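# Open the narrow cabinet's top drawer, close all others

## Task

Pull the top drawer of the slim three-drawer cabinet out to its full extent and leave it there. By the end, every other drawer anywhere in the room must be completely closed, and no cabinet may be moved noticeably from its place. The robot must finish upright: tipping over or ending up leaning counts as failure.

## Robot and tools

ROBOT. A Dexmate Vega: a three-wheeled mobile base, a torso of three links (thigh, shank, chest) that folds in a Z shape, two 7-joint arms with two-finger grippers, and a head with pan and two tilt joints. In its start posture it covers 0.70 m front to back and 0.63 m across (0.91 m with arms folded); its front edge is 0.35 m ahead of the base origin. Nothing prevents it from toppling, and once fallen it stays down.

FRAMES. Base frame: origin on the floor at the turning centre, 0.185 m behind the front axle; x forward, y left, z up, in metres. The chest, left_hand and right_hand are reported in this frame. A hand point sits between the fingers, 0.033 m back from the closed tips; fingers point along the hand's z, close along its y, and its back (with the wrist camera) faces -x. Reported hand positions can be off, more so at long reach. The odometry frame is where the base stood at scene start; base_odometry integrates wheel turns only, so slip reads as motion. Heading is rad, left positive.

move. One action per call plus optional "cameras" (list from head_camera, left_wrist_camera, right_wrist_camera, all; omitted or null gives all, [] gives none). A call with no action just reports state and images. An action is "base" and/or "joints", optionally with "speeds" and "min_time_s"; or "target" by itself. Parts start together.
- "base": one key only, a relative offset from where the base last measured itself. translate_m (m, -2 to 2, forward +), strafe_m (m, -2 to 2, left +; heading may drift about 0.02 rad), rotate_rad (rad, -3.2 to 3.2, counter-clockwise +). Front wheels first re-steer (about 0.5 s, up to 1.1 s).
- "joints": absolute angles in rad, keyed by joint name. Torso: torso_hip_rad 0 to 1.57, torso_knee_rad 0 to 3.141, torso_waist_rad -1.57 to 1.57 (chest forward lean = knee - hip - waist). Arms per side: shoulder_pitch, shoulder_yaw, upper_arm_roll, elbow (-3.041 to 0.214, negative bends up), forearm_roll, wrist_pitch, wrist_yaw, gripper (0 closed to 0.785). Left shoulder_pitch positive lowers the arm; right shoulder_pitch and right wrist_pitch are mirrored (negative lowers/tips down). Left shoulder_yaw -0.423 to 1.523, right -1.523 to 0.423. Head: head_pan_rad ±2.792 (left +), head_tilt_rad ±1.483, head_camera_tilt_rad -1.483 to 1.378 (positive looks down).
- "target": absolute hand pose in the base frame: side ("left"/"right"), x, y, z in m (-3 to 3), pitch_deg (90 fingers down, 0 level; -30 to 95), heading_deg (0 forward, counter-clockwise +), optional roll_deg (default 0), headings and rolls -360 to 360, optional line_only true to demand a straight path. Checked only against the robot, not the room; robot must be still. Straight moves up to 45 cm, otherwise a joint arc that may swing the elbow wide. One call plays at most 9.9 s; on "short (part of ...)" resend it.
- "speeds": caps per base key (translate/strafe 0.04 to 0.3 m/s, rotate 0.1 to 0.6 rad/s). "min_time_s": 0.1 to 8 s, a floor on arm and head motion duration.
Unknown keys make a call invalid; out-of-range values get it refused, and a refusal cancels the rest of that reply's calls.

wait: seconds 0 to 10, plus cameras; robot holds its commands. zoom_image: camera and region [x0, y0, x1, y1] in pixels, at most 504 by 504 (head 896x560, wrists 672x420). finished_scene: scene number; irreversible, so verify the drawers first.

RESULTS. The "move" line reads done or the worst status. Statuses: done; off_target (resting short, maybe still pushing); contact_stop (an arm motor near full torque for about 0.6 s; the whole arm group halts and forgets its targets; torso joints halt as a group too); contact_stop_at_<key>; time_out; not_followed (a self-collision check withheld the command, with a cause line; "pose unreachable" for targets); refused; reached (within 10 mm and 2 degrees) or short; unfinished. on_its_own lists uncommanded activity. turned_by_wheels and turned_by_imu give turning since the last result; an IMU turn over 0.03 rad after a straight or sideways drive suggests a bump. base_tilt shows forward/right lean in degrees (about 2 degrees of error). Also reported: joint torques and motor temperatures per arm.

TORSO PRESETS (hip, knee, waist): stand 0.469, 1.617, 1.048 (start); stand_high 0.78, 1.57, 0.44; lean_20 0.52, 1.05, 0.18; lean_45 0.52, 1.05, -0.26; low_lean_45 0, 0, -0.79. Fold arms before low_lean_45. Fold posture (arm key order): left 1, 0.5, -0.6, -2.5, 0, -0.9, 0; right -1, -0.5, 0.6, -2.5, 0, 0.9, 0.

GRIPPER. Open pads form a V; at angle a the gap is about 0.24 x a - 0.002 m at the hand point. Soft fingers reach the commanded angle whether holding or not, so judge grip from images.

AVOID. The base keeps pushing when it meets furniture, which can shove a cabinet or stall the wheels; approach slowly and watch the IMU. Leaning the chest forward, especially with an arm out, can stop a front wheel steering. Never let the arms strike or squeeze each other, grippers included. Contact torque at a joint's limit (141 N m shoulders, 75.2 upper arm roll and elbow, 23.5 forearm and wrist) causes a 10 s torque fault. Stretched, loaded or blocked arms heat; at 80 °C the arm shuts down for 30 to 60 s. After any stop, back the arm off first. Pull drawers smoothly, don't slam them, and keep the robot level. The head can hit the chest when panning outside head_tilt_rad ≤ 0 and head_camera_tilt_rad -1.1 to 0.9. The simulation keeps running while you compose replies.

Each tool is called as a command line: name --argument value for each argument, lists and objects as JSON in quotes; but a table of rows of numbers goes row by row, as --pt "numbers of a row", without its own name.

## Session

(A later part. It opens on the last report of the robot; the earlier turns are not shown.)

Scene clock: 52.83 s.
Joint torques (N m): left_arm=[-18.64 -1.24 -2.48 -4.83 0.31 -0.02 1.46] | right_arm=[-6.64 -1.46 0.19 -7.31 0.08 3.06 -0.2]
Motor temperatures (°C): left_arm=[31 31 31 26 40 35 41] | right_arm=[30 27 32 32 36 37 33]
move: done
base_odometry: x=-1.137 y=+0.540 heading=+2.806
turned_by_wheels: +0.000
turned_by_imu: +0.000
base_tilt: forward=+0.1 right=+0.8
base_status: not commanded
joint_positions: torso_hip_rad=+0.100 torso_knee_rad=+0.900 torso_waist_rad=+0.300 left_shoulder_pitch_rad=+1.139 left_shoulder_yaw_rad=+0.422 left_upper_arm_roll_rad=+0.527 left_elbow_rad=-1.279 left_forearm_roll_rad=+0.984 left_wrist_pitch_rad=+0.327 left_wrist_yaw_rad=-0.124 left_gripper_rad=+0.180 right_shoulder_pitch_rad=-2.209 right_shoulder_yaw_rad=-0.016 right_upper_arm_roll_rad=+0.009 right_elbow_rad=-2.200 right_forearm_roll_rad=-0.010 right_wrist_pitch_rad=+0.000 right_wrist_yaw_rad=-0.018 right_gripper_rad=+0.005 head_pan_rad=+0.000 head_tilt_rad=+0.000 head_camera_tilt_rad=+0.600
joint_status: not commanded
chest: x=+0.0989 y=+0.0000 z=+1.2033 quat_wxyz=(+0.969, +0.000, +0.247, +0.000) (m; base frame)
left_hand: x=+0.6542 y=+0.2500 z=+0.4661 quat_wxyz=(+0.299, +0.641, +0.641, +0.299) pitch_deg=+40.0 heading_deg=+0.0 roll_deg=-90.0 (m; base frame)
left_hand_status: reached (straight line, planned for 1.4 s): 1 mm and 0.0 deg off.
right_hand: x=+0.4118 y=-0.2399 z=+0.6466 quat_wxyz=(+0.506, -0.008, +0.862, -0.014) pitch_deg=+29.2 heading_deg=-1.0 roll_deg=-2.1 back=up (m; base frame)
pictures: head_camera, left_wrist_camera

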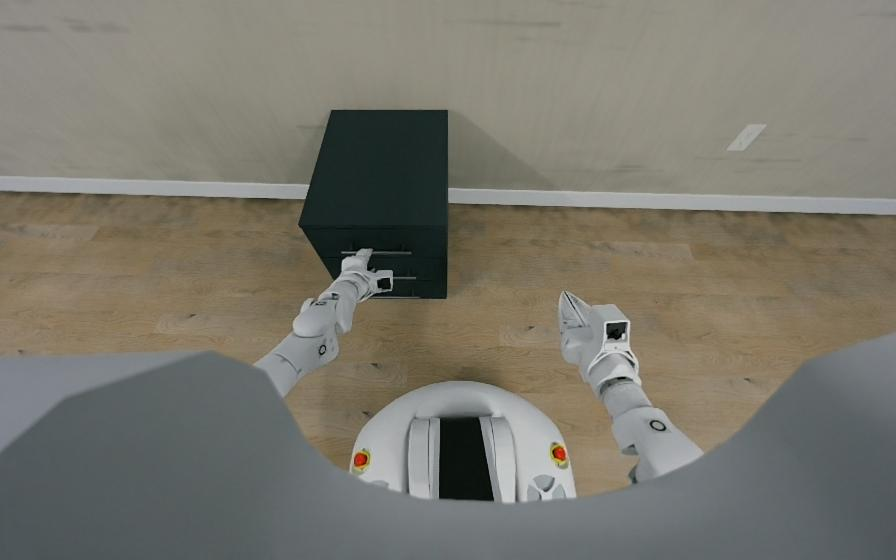

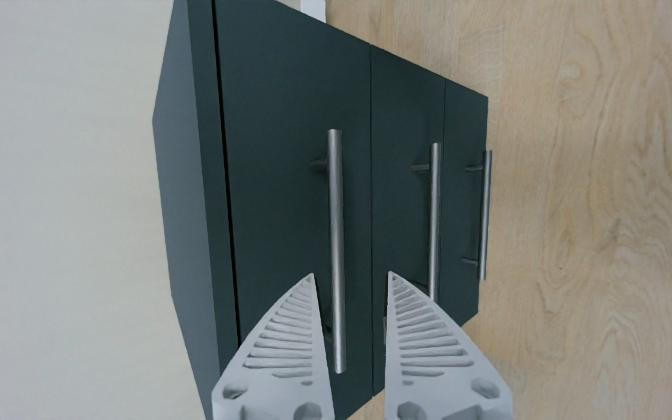

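move --joints '{"left_gripper_rad": 0.16}' --cameras '[]'

move --target '{"side": "left", "x": 0.7015, "y": 0.249, "z": 0.434, "pitch_deg": 40, "heading_deg": 0, "roll_deg": 90, "line_only": true}' --cameras '["left_wrist_camera"]'

zoom_image --camera "left_wrist_camera" --region '[200, 180, 480, 420]'

Scene clock: 53.60 s.
Joint torques (N m): left_arm=[-17.39 0.17 -2.41 -5.32 0.43 -0.48 1.05] | right_arm=[-3.99 -1.77 0.07 -8.21 0.08 2.52 0.07]
Motor temperatures (°C): left_arm=[31 31 31 26 40 35 41] | right_arm=[30 27 32 32 36 37 33]
move: done
base_odometry: x=-1.137 y=+0.540 heading=+2.806
turned_by_wheels: +0.000
turned_by_imu: +0.000
base_tilt: forward=+0.1 right=+0.7
base_status: not commanded
joint_positions: torso_hip_rad=+0.100 torso_knee_rad=+0.900 torso_waist_rad=+0.300 left_shoulder_pitch_rad=+1.137 left_shoulder_yaw_rad=+0.422 left_upper_arm_roll_rad=+0.527 left_elbow_rad=-1.276 left_forearm_roll_rad=+0.983 left_wrist_pitch_rad=+0.326 left_wrist_yaw_rad=-0.123 left_gripper_rad=+0.160 right_shoulder_pitch_rad=-2.209 right_shoulder_yaw_rad=-0.016 right_upper_arm_roll_rad=+0.009 right_elbow_rad=-2.200 right_forearm_roll_rad=-0.010 right_wrist_pitch_rad=+0.000 right_wrist_yaw_rad=-0.018 right_gripper_rad=+0.005 head_pan_rad=+0.000 head_tilt_rad=+0.000 head_camera_tilt_rad=+0.600
joint_status: all done
chest: x=+0.0989 y=+0.0000 z=+1.2033 quat_wxyz=(+0.969, +0.000, +0.247, +0.000) (m; base frame)
left_hand: x=+0.6547 y=+0.2502 z=+0.4659 quat_wxyz=(+0.299, +0.641, +0.641, +0.299) pitch_deg=+40.0 heading_deg=+0.0 roll_deg=-90.0 (m; base frame)
right_hand: x=+0.4118 y=-0.2399 z=+0.6466 quat_wxyz=(+0.506, -0.008, +0.862, -0.014) pitch_deg=+29.2 heading_deg=-1.0 roll_deg=-2.1 back=up (m; base frame)
pictures: none
No camera images: "cameras" was empty.

Scene clock: 56.67 s.
Joint torques (N m): left_arm=[-26.5 0.22 -2.3 -5.12 0.42 -0.23 1.41] | right_arm=[-4.76 -2.01 0.72 -7.3 0.16 3.07 0.01]
Motor temperatures (°C): left_arm=[31 31 31 26 40 35 41] | right_arm=[30 27 32 32 36 37 33]
move: done
base_odometry: x=-1.137 y=+0.540 heading=+2.806
turned_by_wheels: +0.000
turned_by_imu: +0.000
base_tilt: forward=+0.1 right=+0.7
base_status: not commanded
joint_positions: torso_hip_rad=+0.100 torso_knee_rad=+0.900 torso_waist_rad=+0.300 left_shoulder_pitch_rad=+0.891 left_shoulder_yaw_rad=+0.289 left_upper_arm_roll_rad=+0.581 left_elbow_rad=-0.815 left_forearm_roll_rad=+0.954 left_wrist_pitch_rad=+0.189 left_wrist_yaw_rad=+0.025 left_gripper_rad=+0.160 right_shoulder_pitch_rad=-2.209 right_shoulder_yaw_rad=-0.016 right_upper_arm_roll_rad=+0.009 right_elbow_rad=-2.200 right_forearm_roll_rad=-0.010 right_wrist_pitch_rad=+0.000 right_wrist_yaw_rad=-0.018 right_gripper_rad=+0.005 head_pan_rad=+0.000 head_tilt_rad=+0.000 head_camera_tilt_rad=+0.600
joint_status: not commanded
chest: x=+0.0989 y=+0.0000 z=+1.2033 quat_wxyz=(+0.969, +0.000, +0.247, +0.000) (m; base frame)
left_hand: x=+0.7008 y=+0.2493 z=+0.4338 quat_wxyz=(+0.298, +0.641, +0.641, +0.299) pitch_deg=+40.0 heading_deg=+0.0 roll_deg=-90.0 (m; base frame)
left_hand_status: reached (straight line, planned for 1.8 s): 1 mm and 0.1 deg off.
right_hand: x=+0.4118 y=-0.2399 z=+0.6466 quat_wxyz=(+0.506, -0.008, +0.862, -0.014) pitch_deg=+29.2 heading_deg=-1.0 roll_deg=-2.1 back=up (m; base frame)
pictures: left_wrist_camera

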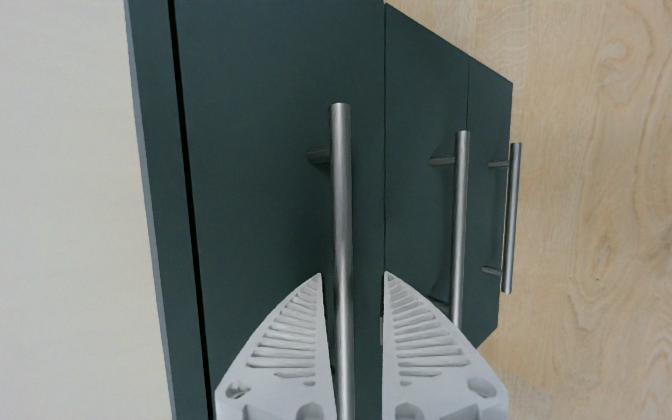

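Scaled by 1.800 from the camera's 672x420 image, which has a finer 960x600 frame.

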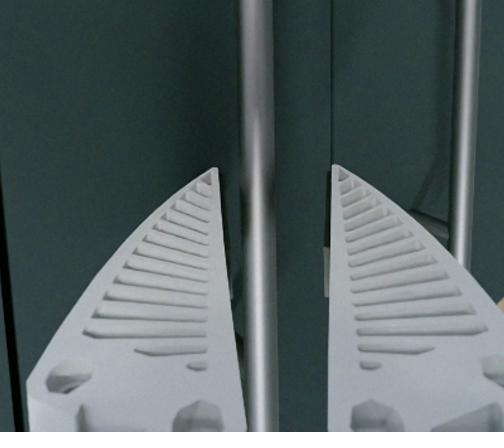

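move --target '{"side": "left", "x": 0.7065, "y": 0.249, "z": 0.432, "pitch_deg": 40, "heading_deg": 0, "roll_deg": 90, "line_only": true}' --cameras '["left_wrist_camera"]'

move --joints '{"left_gripper_rad": 0.0}' --cameras '["left_wrist_camera"]'

zoom_image --camera "left_wrist_camera" --region '[200, 180, 480, 420]'

Scene clock: 58.60 s.
Joint torques (N m): left_arm=[-31.04 -1.08 -3.05 -5.61 0.23 -0.69 1.76] | right_arm=[-5.13 -1.27 0.55 -7.81 0.16 2.47 -0.29]
Motor temperatures (°C): left_arm=[31 31 31 26 40 35 41] | right_arm=[30 27 32 32 36 37 33]
move: done
base_odometry: x=-1.137 y=+0.540 heading=+2.807
turned_by_wheels: +0.000
turned_by_imu: +0.000
base_tilt: forward=+0.0 right=+0.7
base_status: not commanded
joint_positions: torso_hip_rad=+0.100 torso_knee_rad=+0.900 torso_waist_rad=+0.300 left_shoulder_pitch_rad=+0.860 left_shoulder_yaw_rad=+0.272 left_upper_arm_roll_rad=+0.587 left_elbow_rad=-0.753 left_forearm_roll_rad=+0.951 left_wrist_pitch_rad=+0.170 left_wrist_yaw_rad=+0.044 left_gripper_rad=+0.160 right_shoulder_pitch_rad=-2.209 right_shoulder_yaw_rad=-0.016 right_upper_arm_roll_rad=+0.009 right_elbow_rad=-2.200 right_forearm_roll_rad=-0.010 right_wrist_pitch_rad=+0.000 right_wrist_yaw_rad=-0.018 right_gripper_rad=+0.005 head_pan_rad=+0.000 head_tilt_rad=+0.000 head_camera_tilt_rad=+0.600
joint_status: not commanded
chest: x=+0.0988 y=+0.0000 z=+1.2033 quat_wxyz=(+0.969, +0.000, +0.247, +0.000) (m; base frame)
left_hand: x=+0.7056 y=+0.2493 z=+0.4317 quat_wxyz=(+0.298, +0.641, +0.641, +0.299) pitch_deg=+40.1 heading_deg=+0.0 roll_deg=-90.0 (m; base frame)
left_hand_status: reached (straight line, planned for 0.5 s): 1 mm and 0.1 deg off.
right_hand: x=+0.4118 y=-0.2399 z=+0.6467 quat_wxyz=(+0.506, -0.008, +0.862, -0.014) pitch_deg=+29.2 heading_deg=-1.0 roll_deg=-2.1 back=up (m; base frame)
pictures: left_wrist_camera

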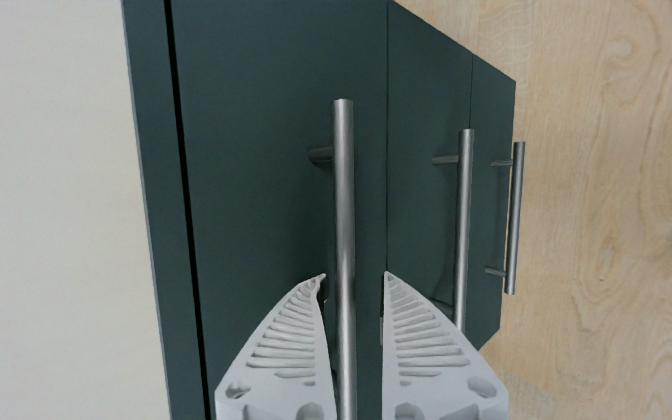

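Scene clock: 59.27 s.
Joint torques (N m): left_arm=[-18.24 -1.88 -0.37 -0.75 -0.16 -0.1 0.33] | right_arm=[-4.71 -0.72 0.7 -8.06 0.22 3.77 -0.32]
Motor temperatures (°C): left_arm=[31 31 31 26 40 35 41] | right_arm=[30 27 32 32 36 37 33]
move: done
base_odometry: x=-1.137 y=+0.540 heading=+2.806
turned_by_wheels: +0.000
turned_by_imu: +0.000
base_tilt: forward=+0.2 right=+0.7
base_status: not commanded
joint_positions: torso_hip_rad=+0.100 torso_knee_rad=+0.900 torso_waist_rad=+0.300 left_shoulder_pitch_rad=+0.858 left_shoulder_yaw_rad=+0.271 left_upper_arm_roll_rad=+0.587 left_elbow_rad=-0.750 left_forearm_roll_rad=+0.951 left_wrist_pitch_rad=+0.169 left_wrist_yaw_rad=+0.046 left_gripper_rad=+0.000 right_shoulder_pitch_rad=-2.209 right_shoulder_yaw_rad=-0.016 right_upper_arm_roll_rad=+0.009 right_elbow_rad=-2.200 right_forearm_roll_rad=-0.010 right_wrist_pitch_rad=+0.000 right_wrist_yaw_rad=-0.018 right_gripper_rad=+0.005 head_pan_rad=+0.000 head_tilt_rad=+0.000 head_camera_tilt_rad=+0.600
joint_status: all done
chest: x=+0.0988 y=+0.0000 z=+1.2033 quat_wxyz=(+0.969, +0.000, +0.247, +0.000) (m; base frame)
left_hand: x=+0.7065 y=+0.2492 z=+0.4322 quat_wxyz=(+0.299, +0.641, +0.641, +0.299) pitch_deg=+40.0 heading_deg=+0.0 roll_deg=-90.0 (m; base frame)
right_hand: x=+0.4118 y=-0.2399 z=+0.6467 quat_wxyz=(+0.506, -0.008, +0.862, -0.014) pitch_deg=+29.2 heading_deg=-1.0 roll_deg=-2.1 back=up (m; base frame)
pictures: left_wrist_camera

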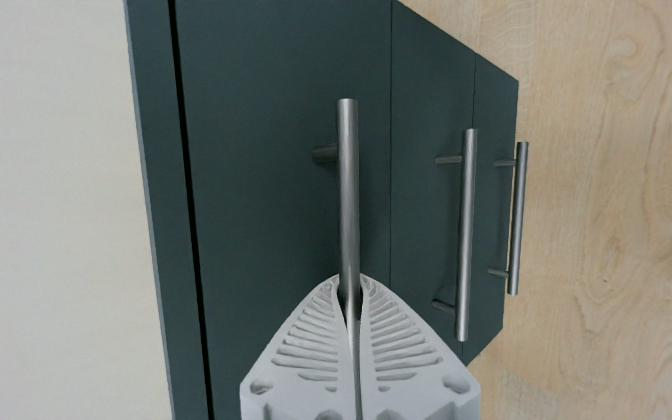

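Scaled by 1.800 from the camera's 672x420 image, which has a finer 960x600 frame.

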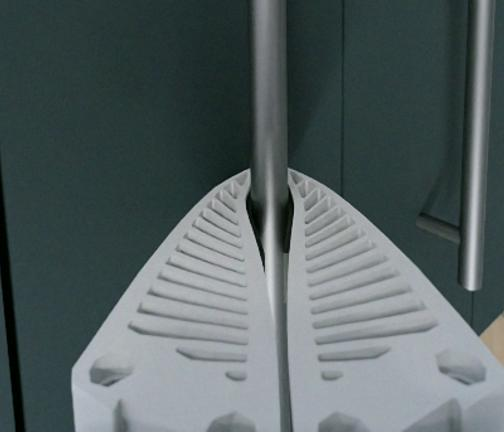

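Gripped. Now pull by driving back.

move --base '{"translate_m": -0.15}' --speeds '{"translate_m": 0.06}' --cameras '["head_camera", "left_wrist_camera"]'

Scene clock: 62.80 s.
Joint torques (N m): left_arm=[-15.66 -1.86 -0.33 -5.7 0.13 -3.22 0.06] | right_arm=[-5.05 -1.08 0.46 -8.24 -0.05 2.08 0.02]
Motor temperatures (°C): left_arm=[31 31 31 26 40 35 41] | right_arm=[30 27 32 32 36 37 33]
move: done
base_odometry: x=-0.996 y=+0.491 heading=+2.806
turned_by_wheels: +0.000
turned_by_imu: -0.001
base_tilt: forward=+0.1 right=+0.8
base_status: done
joint_positions: torso_hip_rad=+0.100 torso_knee_rad=+0.900 torso_waist_rad=+0.300 left_shoulder_pitch_rad=+0.857 left_shoulder_yaw_rad=+0.270 left_upper_arm_roll_rad=+0.587 left_elbow_rad=-0.749 left_forearm_roll_rad=+0.951 left_wrist_pitch_rad=+0.170 left_wrist_yaw_rad=+0.046 left_gripper_rad=+0.000 right_shoulder_pitch_rad=-2.209 right_shoulder_yaw_rad=-0.016 right_upper_arm_roll_rad=+0.009 right_elbow_rad=-2.200 right_forearm_roll_rad=-0.010 right_wrist_pitch_rad=+0.000 right_wrist_yaw_rad=-0.018 right_gripper_rad=+0.005 head_pan_rad=+0.000 head_tilt_rad=+0.000 head_camera_tilt_rad=+0.600
joint_status: not commanded
chest: x=+0.0988 y=+0.0000 z=+1.2033 quat_wxyz=(+0.969, +0.000, +0.247, +0.000) (m; base frame)
left_hand: x=+0.7065 y=+0.2497 z=+0.4322 quat_wxyz=(+0.299, +0.641, +0.641, +0.299) pitch_deg=+40.0 heading_deg=+0.1 roll_deg=-89.9 (m; base frame)
right_hand: x=+0.4118 y=-0.2399 z=+0.6467 quat_wxyz=(+0.506, -0.008, +0.862, -0.014) pitch_deg=+29.2 heading_deg=-1.0 roll_deg=-2.1 back=up (m; base frame)
pictures: head_camera, left_wrist_camera

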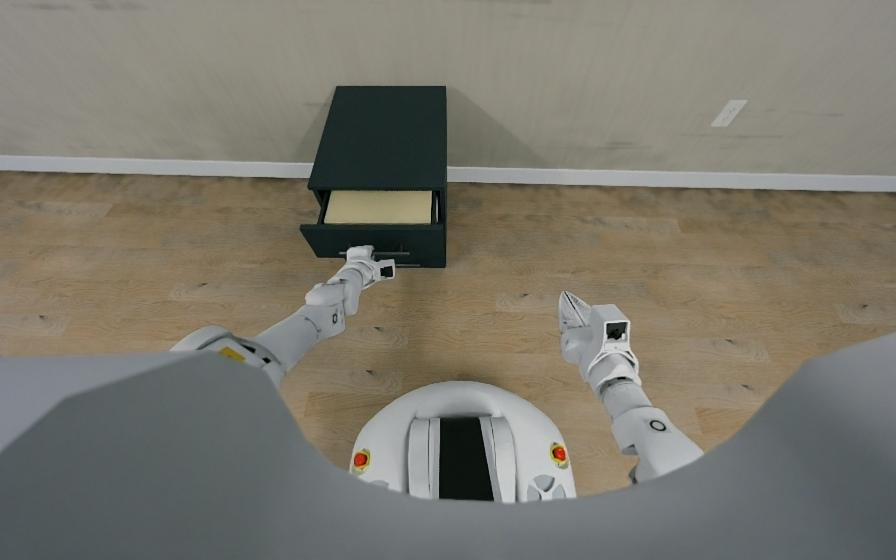

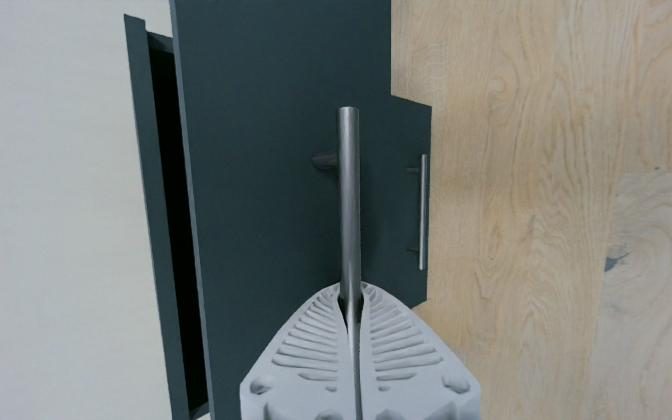

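move --base '{"translate_m": -0.12}' --speeds '{"translate_m": 0.05}' --cameras '["head_camera", "left_wrist_camera"]'

move --base '{"translate_m": -0.06}' --speeds '{"translate_m": 0.04}' --cameras '["head_camera", "left_wrist_camera"]'

Scene clock: 66.40 s.
Joint torques (N m): left_arm=[-14.53 -5.36 -0.59 -6.5 0.32 -3.19 0.36] | right_arm=[-5.48 -1.73 0.29 -7.17 0.16 2.57 -0.12]
Motor temperatures (°C): left_arm=[31 31 31 26 40 35 41] | right_arm=[30 27 32 32 36 37 33]
move: done
base_odometry: x=-0.882 y=+0.451 heading=+2.807
turned_by_wheels: +0.001
turned_by_imu: +0.003
base_tilt: forward=+0.0 right=+0.8
base_status: done
joint_positions: torso_hip_rad=+0.100 torso_knee_rad=+0.900 torso_waist_rad=+0.300 left_shoulder_pitch_rad=+0.857 left_shoulder_yaw_rad=+0.271 left_upper_arm_roll_rad=+0.587 left_elbow_rad=-0.749 left_forearm_roll_rad=+0.951 left_wrist_pitch_rad=+0.170 left_wrist_yaw_rad=+0.046 left_gripper_rad=+0.000 right_shoulder_pitch_rad=-2.209 right_shoulder_yaw_rad=-0.016 right_upper_arm_roll_rad=+0.009 right_elbow_rad=-2.200 right_forearm_roll_rad=-0.010 right_wrist_pitch_rad=+0.000 right_wrist_yaw_rad=-0.018 right_gripper_rad=+0.005 head_pan_rad=+0.000 head_tilt_rad=+0.000 head_camera_tilt_rad=+0.600
joint_status: not commanded
chest: x=+0.0988 y=+0.0000 z=+1.2033 quat_wxyz=(+0.969, +0.000, +0.247, +0.000) (m; base frame)
left_hand: x=+0.7065 y=+0.2499 z=+0.4321 quat_wxyz=(+0.298, +0.641, +0.641, +0.299) pitch_deg=+40.0 heading_deg=+0.1 roll_deg=-89.9 (m; base frame)
right_hand: x=+0.4118 y=-0.2399 z=+0.6467 quat_wxyz=(+0.506, -0.008, +0.862, -0.014) pitch_deg=+29.2 heading_deg=-1.0 roll_deg=-2.1 back=up (m; base frame)
pictures: head_camera, left_wrist_camera

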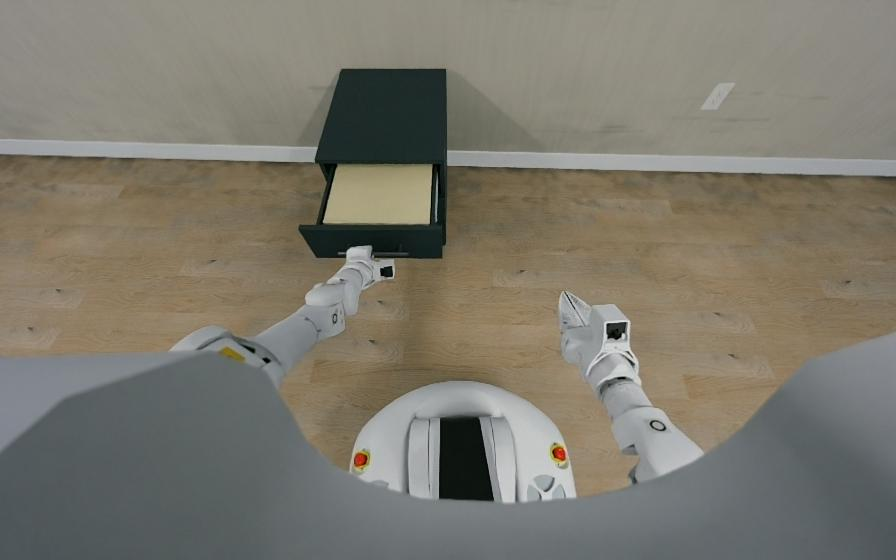

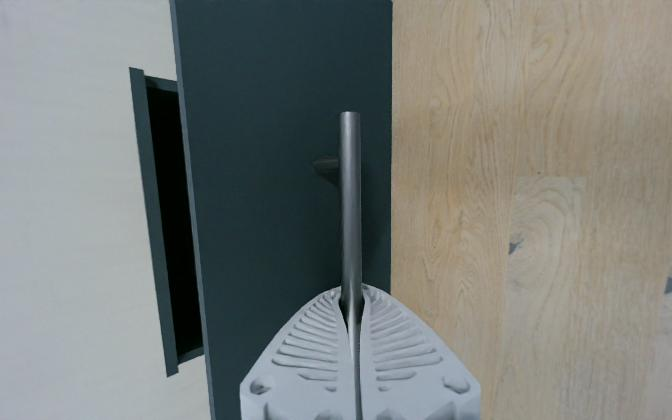

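Scene clock: 68.77 s.
Joint torques (N m): left_arm=[-14.68 -5.02 -0.06 -6.67 0.12 -3.23 0.1] | right_arm=[-4.84 -0.86 0.78 -8.12 0.04 2.36 -0.08]
Motor temperatures (°C): left_arm=[31 31 31 26 40 35 41] | right_arm=[30 27 32 32 36 37 33]
move: done
base_odometry: x=-0.826 y=+0.432 heading=+2.808
turned_by_wheels: +0.001
turned_by_imu: +0.001
base_tilt: forward=+0.1 right=+0.7
base_status: done
joint_positions: torso_hip_rad=+0.100 torso_knee_rad=+0.900 torso_waist_rad=+0.300 left_shoulder_pitch_rad=+0.857 left_shoulder_yaw_rad=+0.271 left_upper_arm_roll_rad=+0.587 left_elbow_rad=-0.749 left_forearm_roll_rad=+0.951 left_wrist_pitch_rad=+0.170 left_wrist_yaw_rad=+0.046 left_gripper_rad=+0.000 right_shoulder_pitch_rad=-2.209 right_shoulder_yaw_rad=-0.016 right_upper_arm_roll_rad=+0.009 right_elbow_rad=-2.200 right_forearm_roll_rad=-0.010 right_wrist_pitch_rad=+0.000 right_wrist_yaw_rad=-0.018 right_gripper_rad=+0.005 head_pan_rad=+0.000 head_tilt_rad=+0.000 head_camera_tilt_rad=+0.600
joint_status: not commanded
chest: x=+0.0988 y=+0.0000 z=+1.2033 quat_wxyz=(+0.969, +0.000, +0.247, +0.000) (m; base frame)
left_hand: x=+0.7065 y=+0.2499 z=+0.4321 quat_wxyz=(+0.298, +0.641, +0.641, +0.299) pitch_deg=+40.0 heading_deg=+0.1 roll_deg=-89.9 (m; base frame)
right_hand: x=+0.4118 y=-0.2399 z=+0.6467 quat_wxyz=(+0.506, -0.008, +0.862, -0.014) pitch_deg=+29.2 heading_deg=-1.0 roll_deg=-2.1 back=up (m; base frame)
pictures: head_camera, left_wrist_camera

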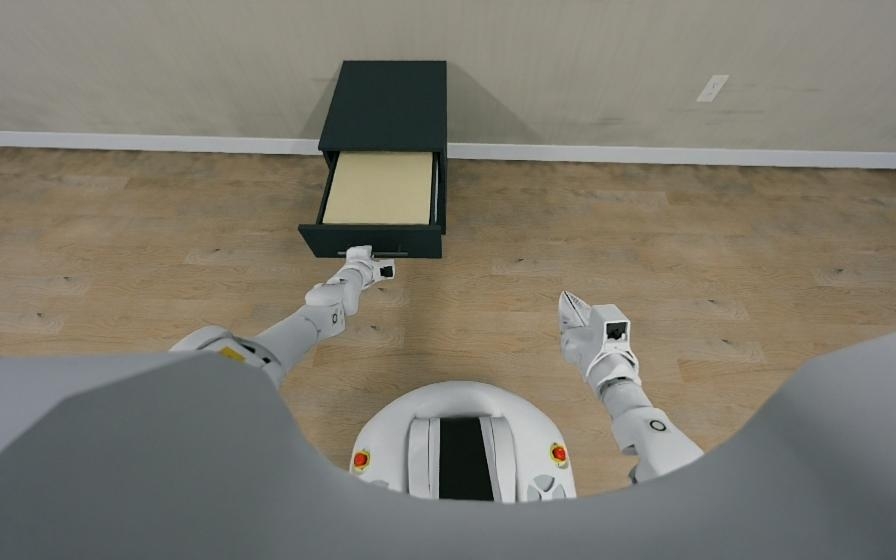

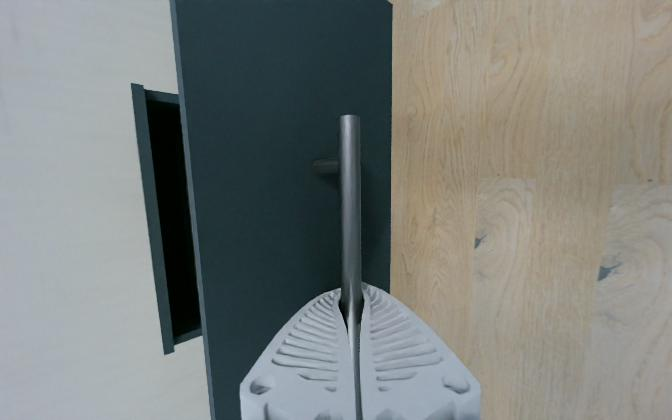

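move --base '{"translate_m": -0.035}' --speeds '{"translate_m": 0.04}' --cameras '["head_camera", "left_wrist_camera"]'

move --base '{"translate_m": -0.02}' --speeds '{"translate_m": 0.04}' --cameras '["head_camera", "left_wrist_camera"]'

Scene clock: 70.73 s.
Joint torques (N m): left_arm=[-13.37 -5.04 -0.01 -5.25 0.18 -3.73 -0.28] | right_arm=[-5.31 -1.75 0.35 -6.77 0.18 2.32 -0.06]
Motor temperatures (°C): left_arm=[31 31 31 26 40 35 41] | right_arm=[30 27 32 32 36 37 33]
move: done
base_odometry: x=-0.792 y=+0.421 heading=+2.809
turned_by_wheels: +0.001
turned_by_imu: +0.001
base_tilt: forward=+0.0 right=+0.8
base_status: done
joint_positions: torso_hip_rad=+0.100 torso_knee_rad=+0.900 torso_waist_rad=+0.300 left_shoulder_pitch_rad=+0.857 left_shoulder_yaw_rad=+0.271 left_upper_arm_roll_rad=+0.587 left_elbow_rad=-0.749 left_forearm_roll_rad=+0.951 left_wrist_pitch_rad=+0.170 left_wrist_yaw_rad=+0.046 left_gripper_rad=+0.000 right_shoulder_pitch_rad=-2.209 right_shoulder_yaw_rad=-0.016 right_upper_arm_roll_rad=+0.009 right_elbow_rad=-2.200 right_forearm_roll_rad=-0.010 right_wrist_pitch_rad=+0.000 right_wrist_yaw_rad=-0.018 right_gripper_rad=+0.005 head_pan_rad=+0.000 head_tilt_rad=+0.000 head_camera_tilt_rad=+0.600
joint_status: not commanded
chest: x=+0.0988 y=+0.0000 z=+1.2033 quat_wxyz=(+0.969, +0.000, +0.247, +0.000) (m; base frame)
left_hand: x=+0.7066 y=+0.2498 z=+0.4322 quat_wxyz=(+0.299, +0.641, +0.641, +0.299) pitch_deg=+40.0 heading_deg=+0.1 roll_deg=-89.9 (m; base frame)
right_hand: x=+0.4118 y=-0.2399 z=+0.6467 quat_wxyz=(+0.506, -0.008, +0.862, -0.014) pitch_deg=+29.2 heading_deg=-1.0 roll_deg=-2.1 back=up (m; base frame)
pictures: head_camera, left_wrist_camera

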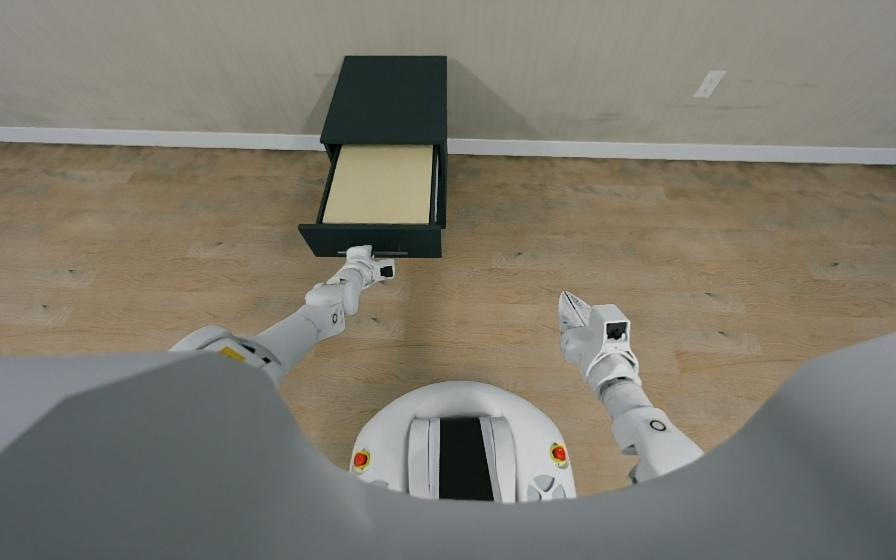

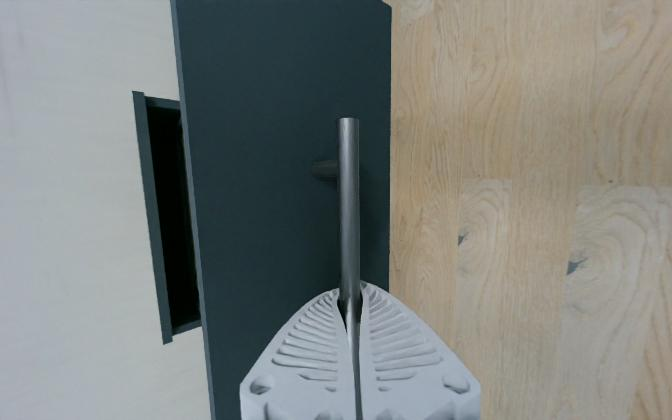

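Scene clock: 72.10 s.
Joint torques (N m): left_arm=[-5.22 -5.2 -0.58 0.37 -0.36 -1.47 -2.32] | right_arm=[-5.31 -1.01 0.51 -7.61 0.14 2.15 -0.07]
Motor temperatures (°C): left_arm=[31 31 31 26 40 35 41] | right_arm=[30 27 32 32 36 37 33]
move: done
base_odometry: x=-0.773 y=+0.414 heading=+2.810
turned_by_wheels: +0.001
turned_by_imu: +0.001
base_tilt: forward=+0.1 right=+0.7
base_status: done
joint_positions: torso_hip_rad=+0.100 torso_knee_rad=+0.900 torso_waist_rad=+0.300 left_shoulder_pitch_rad=+0.857 left_shoulder_yaw_rad=+0.271 left_upper_arm_roll_rad=+0.587 left_elbow_rad=-0.750 left_forearm_roll_rad=+0.951 left_wrist_pitch_rad=+0.170 left_wrist_yaw_rad=+0.047 left_gripper_rad=+0.000 right_shoulder_pitch_rad=-2.209 right_shoulder_yaw_rad=-0.016 right_upper_arm_roll_rad=+0.009 right_elbow_rad=-2.200 right_forearm_roll_rad=-0.010 right_wrist_pitch_rad=+0.000 right_wrist_yaw_rad=-0.018 right_gripper_rad=+0.005 head_pan_rad=+0.000 head_tilt_rad=+0.000 head_camera_tilt_rad=+0.600
joint_status: not commanded
chest: x=+0.0988 y=+0.0000 z=+1.2033 quat_wxyz=(+0.969, +0.000, +0.247, +0.000) (m; base frame)
left_hand: x=+0.7072 y=+0.2495 z=+0.4329 quat_wxyz=(+0.299, +0.640, +0.641, +0.300) pitch_deg=+39.9 heading_deg=+0.1 roll_deg=-90.0 (m; base frame)
right_hand: x=+0.4118 y=-0.2399 z=+0.6468 quat_wxyz=(+0.506, -0.008, +0.862, -0.014) pitch_deg=+29.2 heading_deg=-1.0 roll_deg=-2.1 back=up (m; base frame)
pictures: head_camera, left_wrist_camera

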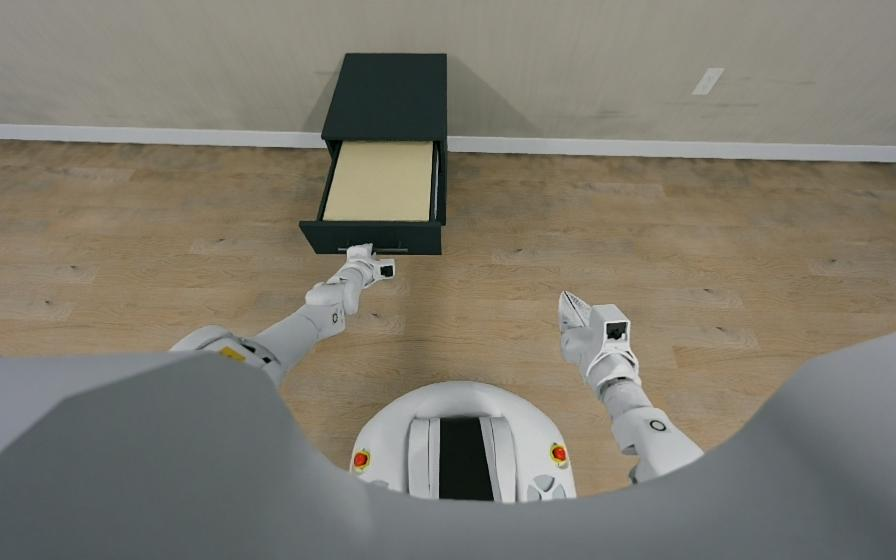

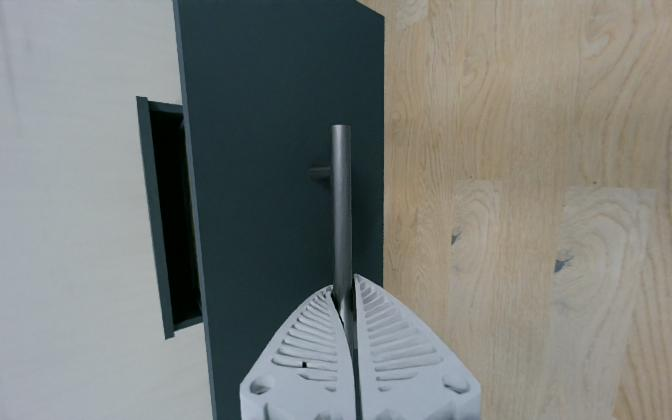

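move --base '{"translate_m": -0.012}' --speeds '{"translate_m": 0.04}' --cameras '["head_camera", "left_wrist_camera"]'

zoom_image --camera "head_camera" --region '[280, 40, 500, 280]'

Scene clock: 73.57 s.
Joint torques (N m): left_arm=[5.32 -3.79 0.63 3.48 -1.16 -1.74 -4.35] | right_arm=[-5.11 -0.94 0.27 -8.08 0.16 2.84 -0.18]
Motor temperatures (°C): left_arm=[31 31 31 26 40 35 41] | right_arm=[30 27 32 32 36 37 33]
move: done
base_odometry: x=-0.762 y=+0.411 heading=+2.811
turned_by_wheels: +0.001
turned_by_imu: +0.001
base_tilt: forward=+0.1 right=+0.7
base_status: done
joint_positions: torso_hip_rad=+0.100 torso_knee_rad=+0.900 torso_waist_rad=+0.300 left_shoulder_pitch_rad=+0.856 left_shoulder_yaw_rad=+0.270 left_upper_arm_roll_rad=+0.587 left_elbow_rad=-0.750 left_forearm_roll_rad=+0.951 left_wrist_pitch_rad=+0.169 left_wrist_yaw_rad=+0.048 left_gripper_rad=+0.000 right_shoulder_pitch_rad=-2.209 right_shoulder_yaw_rad=-0.016 right_upper_arm_roll_rad=+0.009 right_elbow_rad=-2.200 right_forearm_roll_rad=-0.010 right_wrist_pitch_rad=+0.000 right_wrist_yaw_rad=-0.018 right_gripper_rad=+0.005 head_pan_rad=+0.000 head_tilt_rad=+0.000 head_camera_tilt_rad=+0.600
joint_status: not commanded
chest: x=+0.0986 y=+0.0000 z=+1.2034 quat_wxyz=(+0.969, +0.000, +0.247, +0.000) (m; base frame)
left_hand: x=+0.7079 y=+0.2492 z=+0.4337 quat_wxyz=(+0.300, +0.640, +0.640, +0.300) pitch_deg=+39.8 heading_deg=+0.0 roll_deg=-90.0 (m; base frame)
right_hand: x=+0.4118 y=-0.2399 z=+0.6469 quat_wxyz=(+0.506, -0.008, +0.862, -0.014) pitch_deg=+29.1 heading_deg=-1.0 roll_deg=-2.1 back=up (m; base frame)
pictures: head_camera, left_wrist_camera

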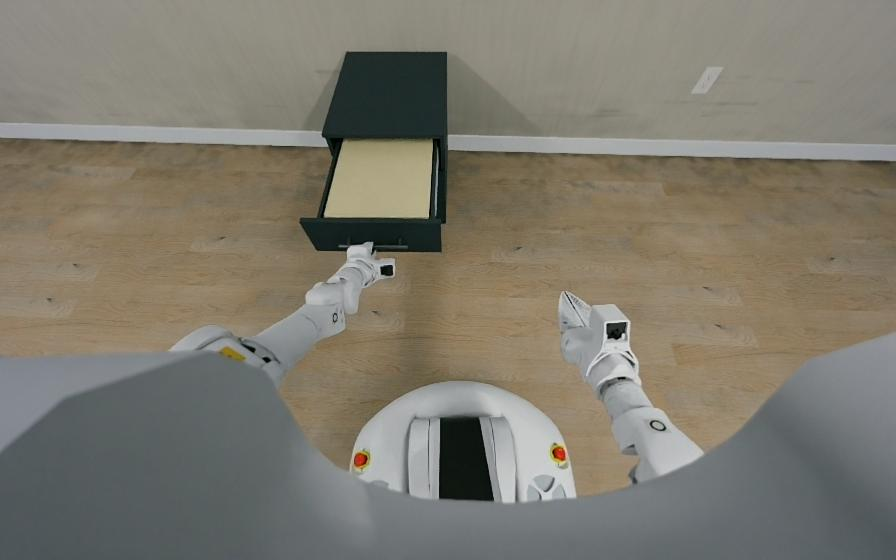

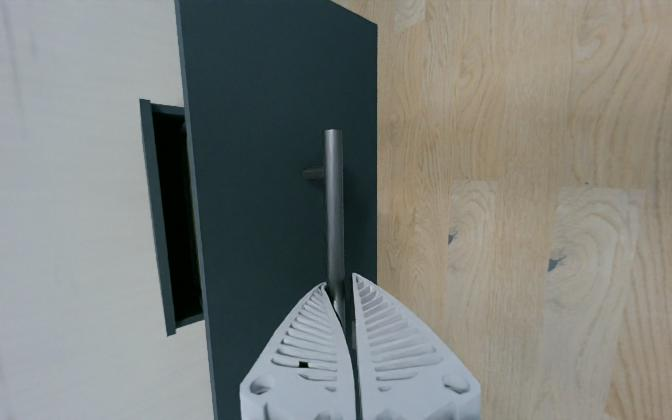

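Scaled by 2.100 from the camera's 896x560 image, which has a finer 960x600 frame.

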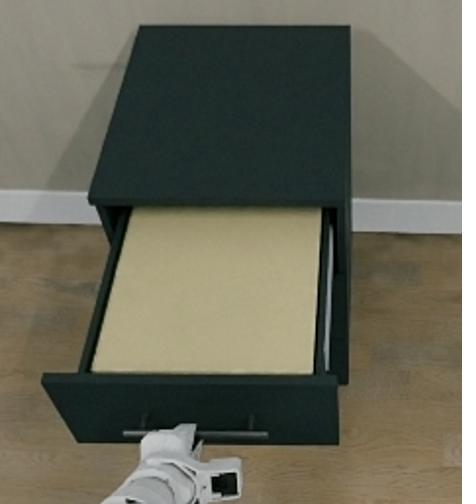

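move --joints '{"left_gripper_rad": 0.13}' --cameras '["left_wrist_camera"]'

move --target '{"side": "left", "x": 0.65, "y": 0.249, "z": 0.483, "pitch_deg": 40, "heading_deg": 0, "roll_deg": 90, "line_only": true}' --cameras '["head_camera", "left_wrist_camera"]'

zoom_image --camera "head_camera" --region '[280, 40, 500, 280]'

Scene clock: 74.73 s.
Joint torques (N m): left_arm=[-6.7 -3.28 1.29 -2.18 -0.14 -1.08 -0.61] | right_arm=[-5.93 -0.33 0.39 -7.04 0.04 2.66 -0.18]
Motor temperatures (°C): left_arm=[31 31 31 26 40 35 41] | right_arm=[30 27 32 32 36 37 33]
move: done
base_odometry: x=-0.762 y=+0.411 heading=+2.811
turned_by_wheels: +0.000
turned_by_imu: +0.000
base_tilt: forward=+0.1 right=+0.8
base_status: not commanded
joint_positions: torso_hip_rad=+0.100 torso_knee_rad=+0.900 torso_waist_rad=+0.300 left_shoulder_pitch_rad=+0.857 left_shoulder_yaw_rad=+0.270 left_upper_arm_roll_rad=+0.587 left_elbow_rad=-0.750 left_forearm_roll_rad=+0.951 left_wrist_pitch_rad=+0.169 left_wrist_yaw_rad=+0.046 left_gripper_rad=+0.130 right_shoulder_pitch_rad=-2.209 right_shoulder_yaw_rad=-0.016 right_upper_arm_roll_rad=+0.009 right_elbow_rad=-2.200 right_forearm_roll_rad=-0.010 right_wrist_pitch_rad=+0.000 right_wrist_yaw_rad=-0.018 right_gripper_rad=+0.005 head_pan_rad=+0.000 head_tilt_rad=+0.000 head_camera_tilt_rad=+0.600
joint_status: all done
chest: x=+0.0987 y=+0.0000 z=+1.2034 quat_wxyz=(+0.969, +0.000, +0.247, +0.000) (m; base frame)
left_hand: x=+0.7070 y=+0.2495 z=+0.4327 quat_wxyz=(+0.299, +0.641, +0.641, +0.299) pitch_deg=+39.9 heading_deg=+0.1 roll_deg=-90.0 (m; base frame)
right_hand: x=+0.4118 y=-0.2399 z=+0.6468 quat_wxyz=(+0.506, -0.008, +0.862, -0.014) pitch_deg=+29.2 heading_deg=-1.0 roll_deg=-2.1 back=up (m; base frame)
pictures: left_wrist_camera

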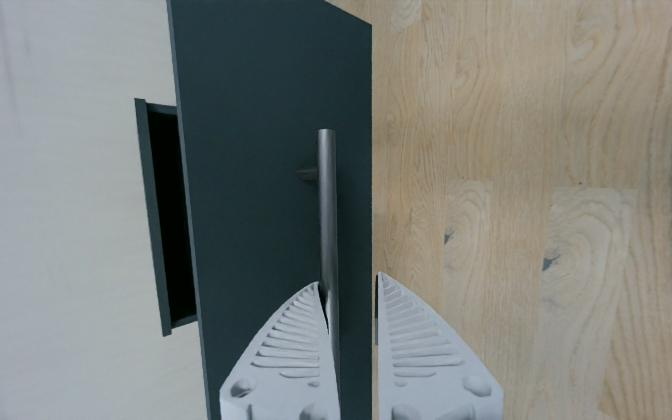

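Scene clock: 78.37 s.
Joint torques (N m): left_arm=[-7.27 6.54 -8.45 -6.34 1.04 0.53 0.64] | right_arm=[-4.14 -0.53 0.56 -8.66 -0.16 2.89 -0.16]
Motor temperatures (°C): left_arm=[31 31 31 26 40 35 41] | right_arm=[30 27 32 32 36 37 33]
move: done
base_odometry: x=-0.762 y=+0.411 heading=+2.811
turned_by_wheels: +0.000
turned_by_imu: +0.000
base_tilt: forward=+0.1 right=+0.7
base_status: not commanded
joint_positions: torso_hip_rad=+0.100 torso_knee_rad=+0.900 torso_waist_rad=+0.300 left_shoulder_pitch_rad=+1.177 left_shoulder_yaw_rad=+0.454 left_upper_arm_roll_rad=+0.519 left_elbow_rad=-1.384 left_forearm_roll_rad=+0.988 left_wrist_pitch_rad=+0.364 left_wrist_yaw_rad=-0.173 left_gripper_rad=+0.130 right_shoulder_pitch_rad=-2.209 right_shoulder_yaw_rad=-0.016 right_upper_arm_roll_rad=+0.009 right_elbow_rad=-2.200 right_forearm_roll_rad=-0.010 right_wrist_pitch_rad=+0.000 right_wrist_yaw_rad=-0.018 right_gripper_rad=+0.005 head_pan_rad=+0.000 head_tilt_rad=+0.000 head_camera_tilt_rad=+0.600
joint_status: not commanded
chest: x=+0.0988 y=+0.0000 z=+1.2033 quat_wxyz=(+0.969, +0.000, +0.247, +0.000) (m; base frame)
left_hand: x=+0.6503 y=+0.2489 z=+0.4824 quat_wxyz=(+0.299, +0.641, +0.641, +0.299) pitch_deg=+40.0 heading_deg=+0.0 roll_deg=+90.0 (m; base frame)
left_hand_status: reached (straight line, planned for 2.3 s): 1 mm and 0.0 deg off.
right_hand: x=+0.4118 y=-0.2399 z=+0.6467 quat_wxyz=(+0.506, -0.008, +0.862, -0.014) pitch_deg=+29.2 heading_deg=-1.0 roll_deg=-2.1 back=up (m; base frame)
pictures: head_camera, left_wrist_camera

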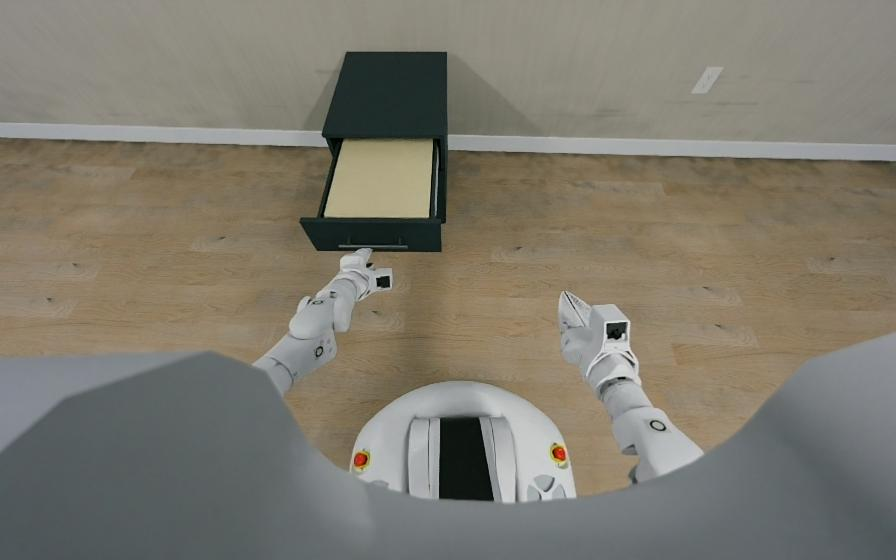

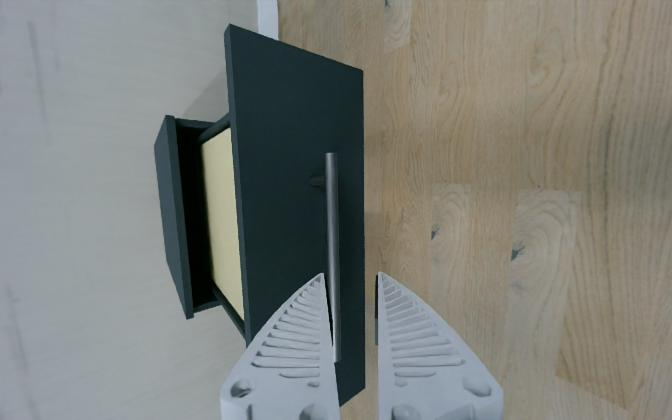

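Scaled by 2.100 from the camera's 896x560 image, which has a finer 960x600 frame.

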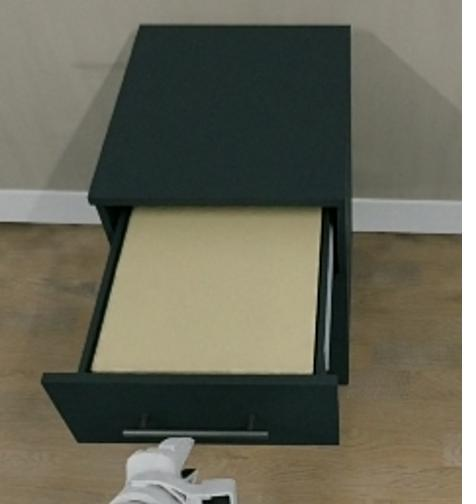

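zoom_image --camera "head_camera" --region '[310, 40, 460, 160]'

zoom_image --camera "head_camera" --region '[290, 130, 460, 260]'

Scaled by 3.360 from the camera's 896x560 image, which has a finer 960x600 frame.

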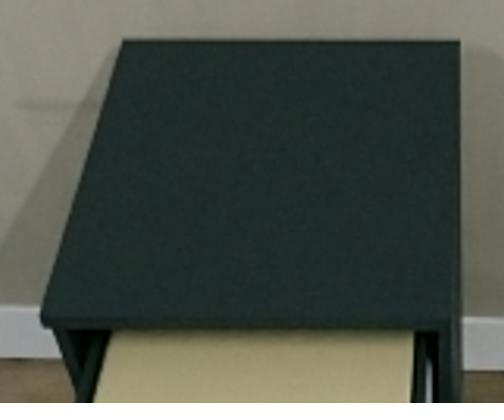

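Scaled by 2.965 from the camera's 896x560 image, which has a finer 960x600 frame.

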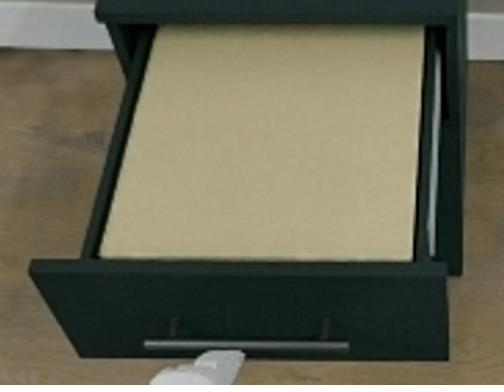

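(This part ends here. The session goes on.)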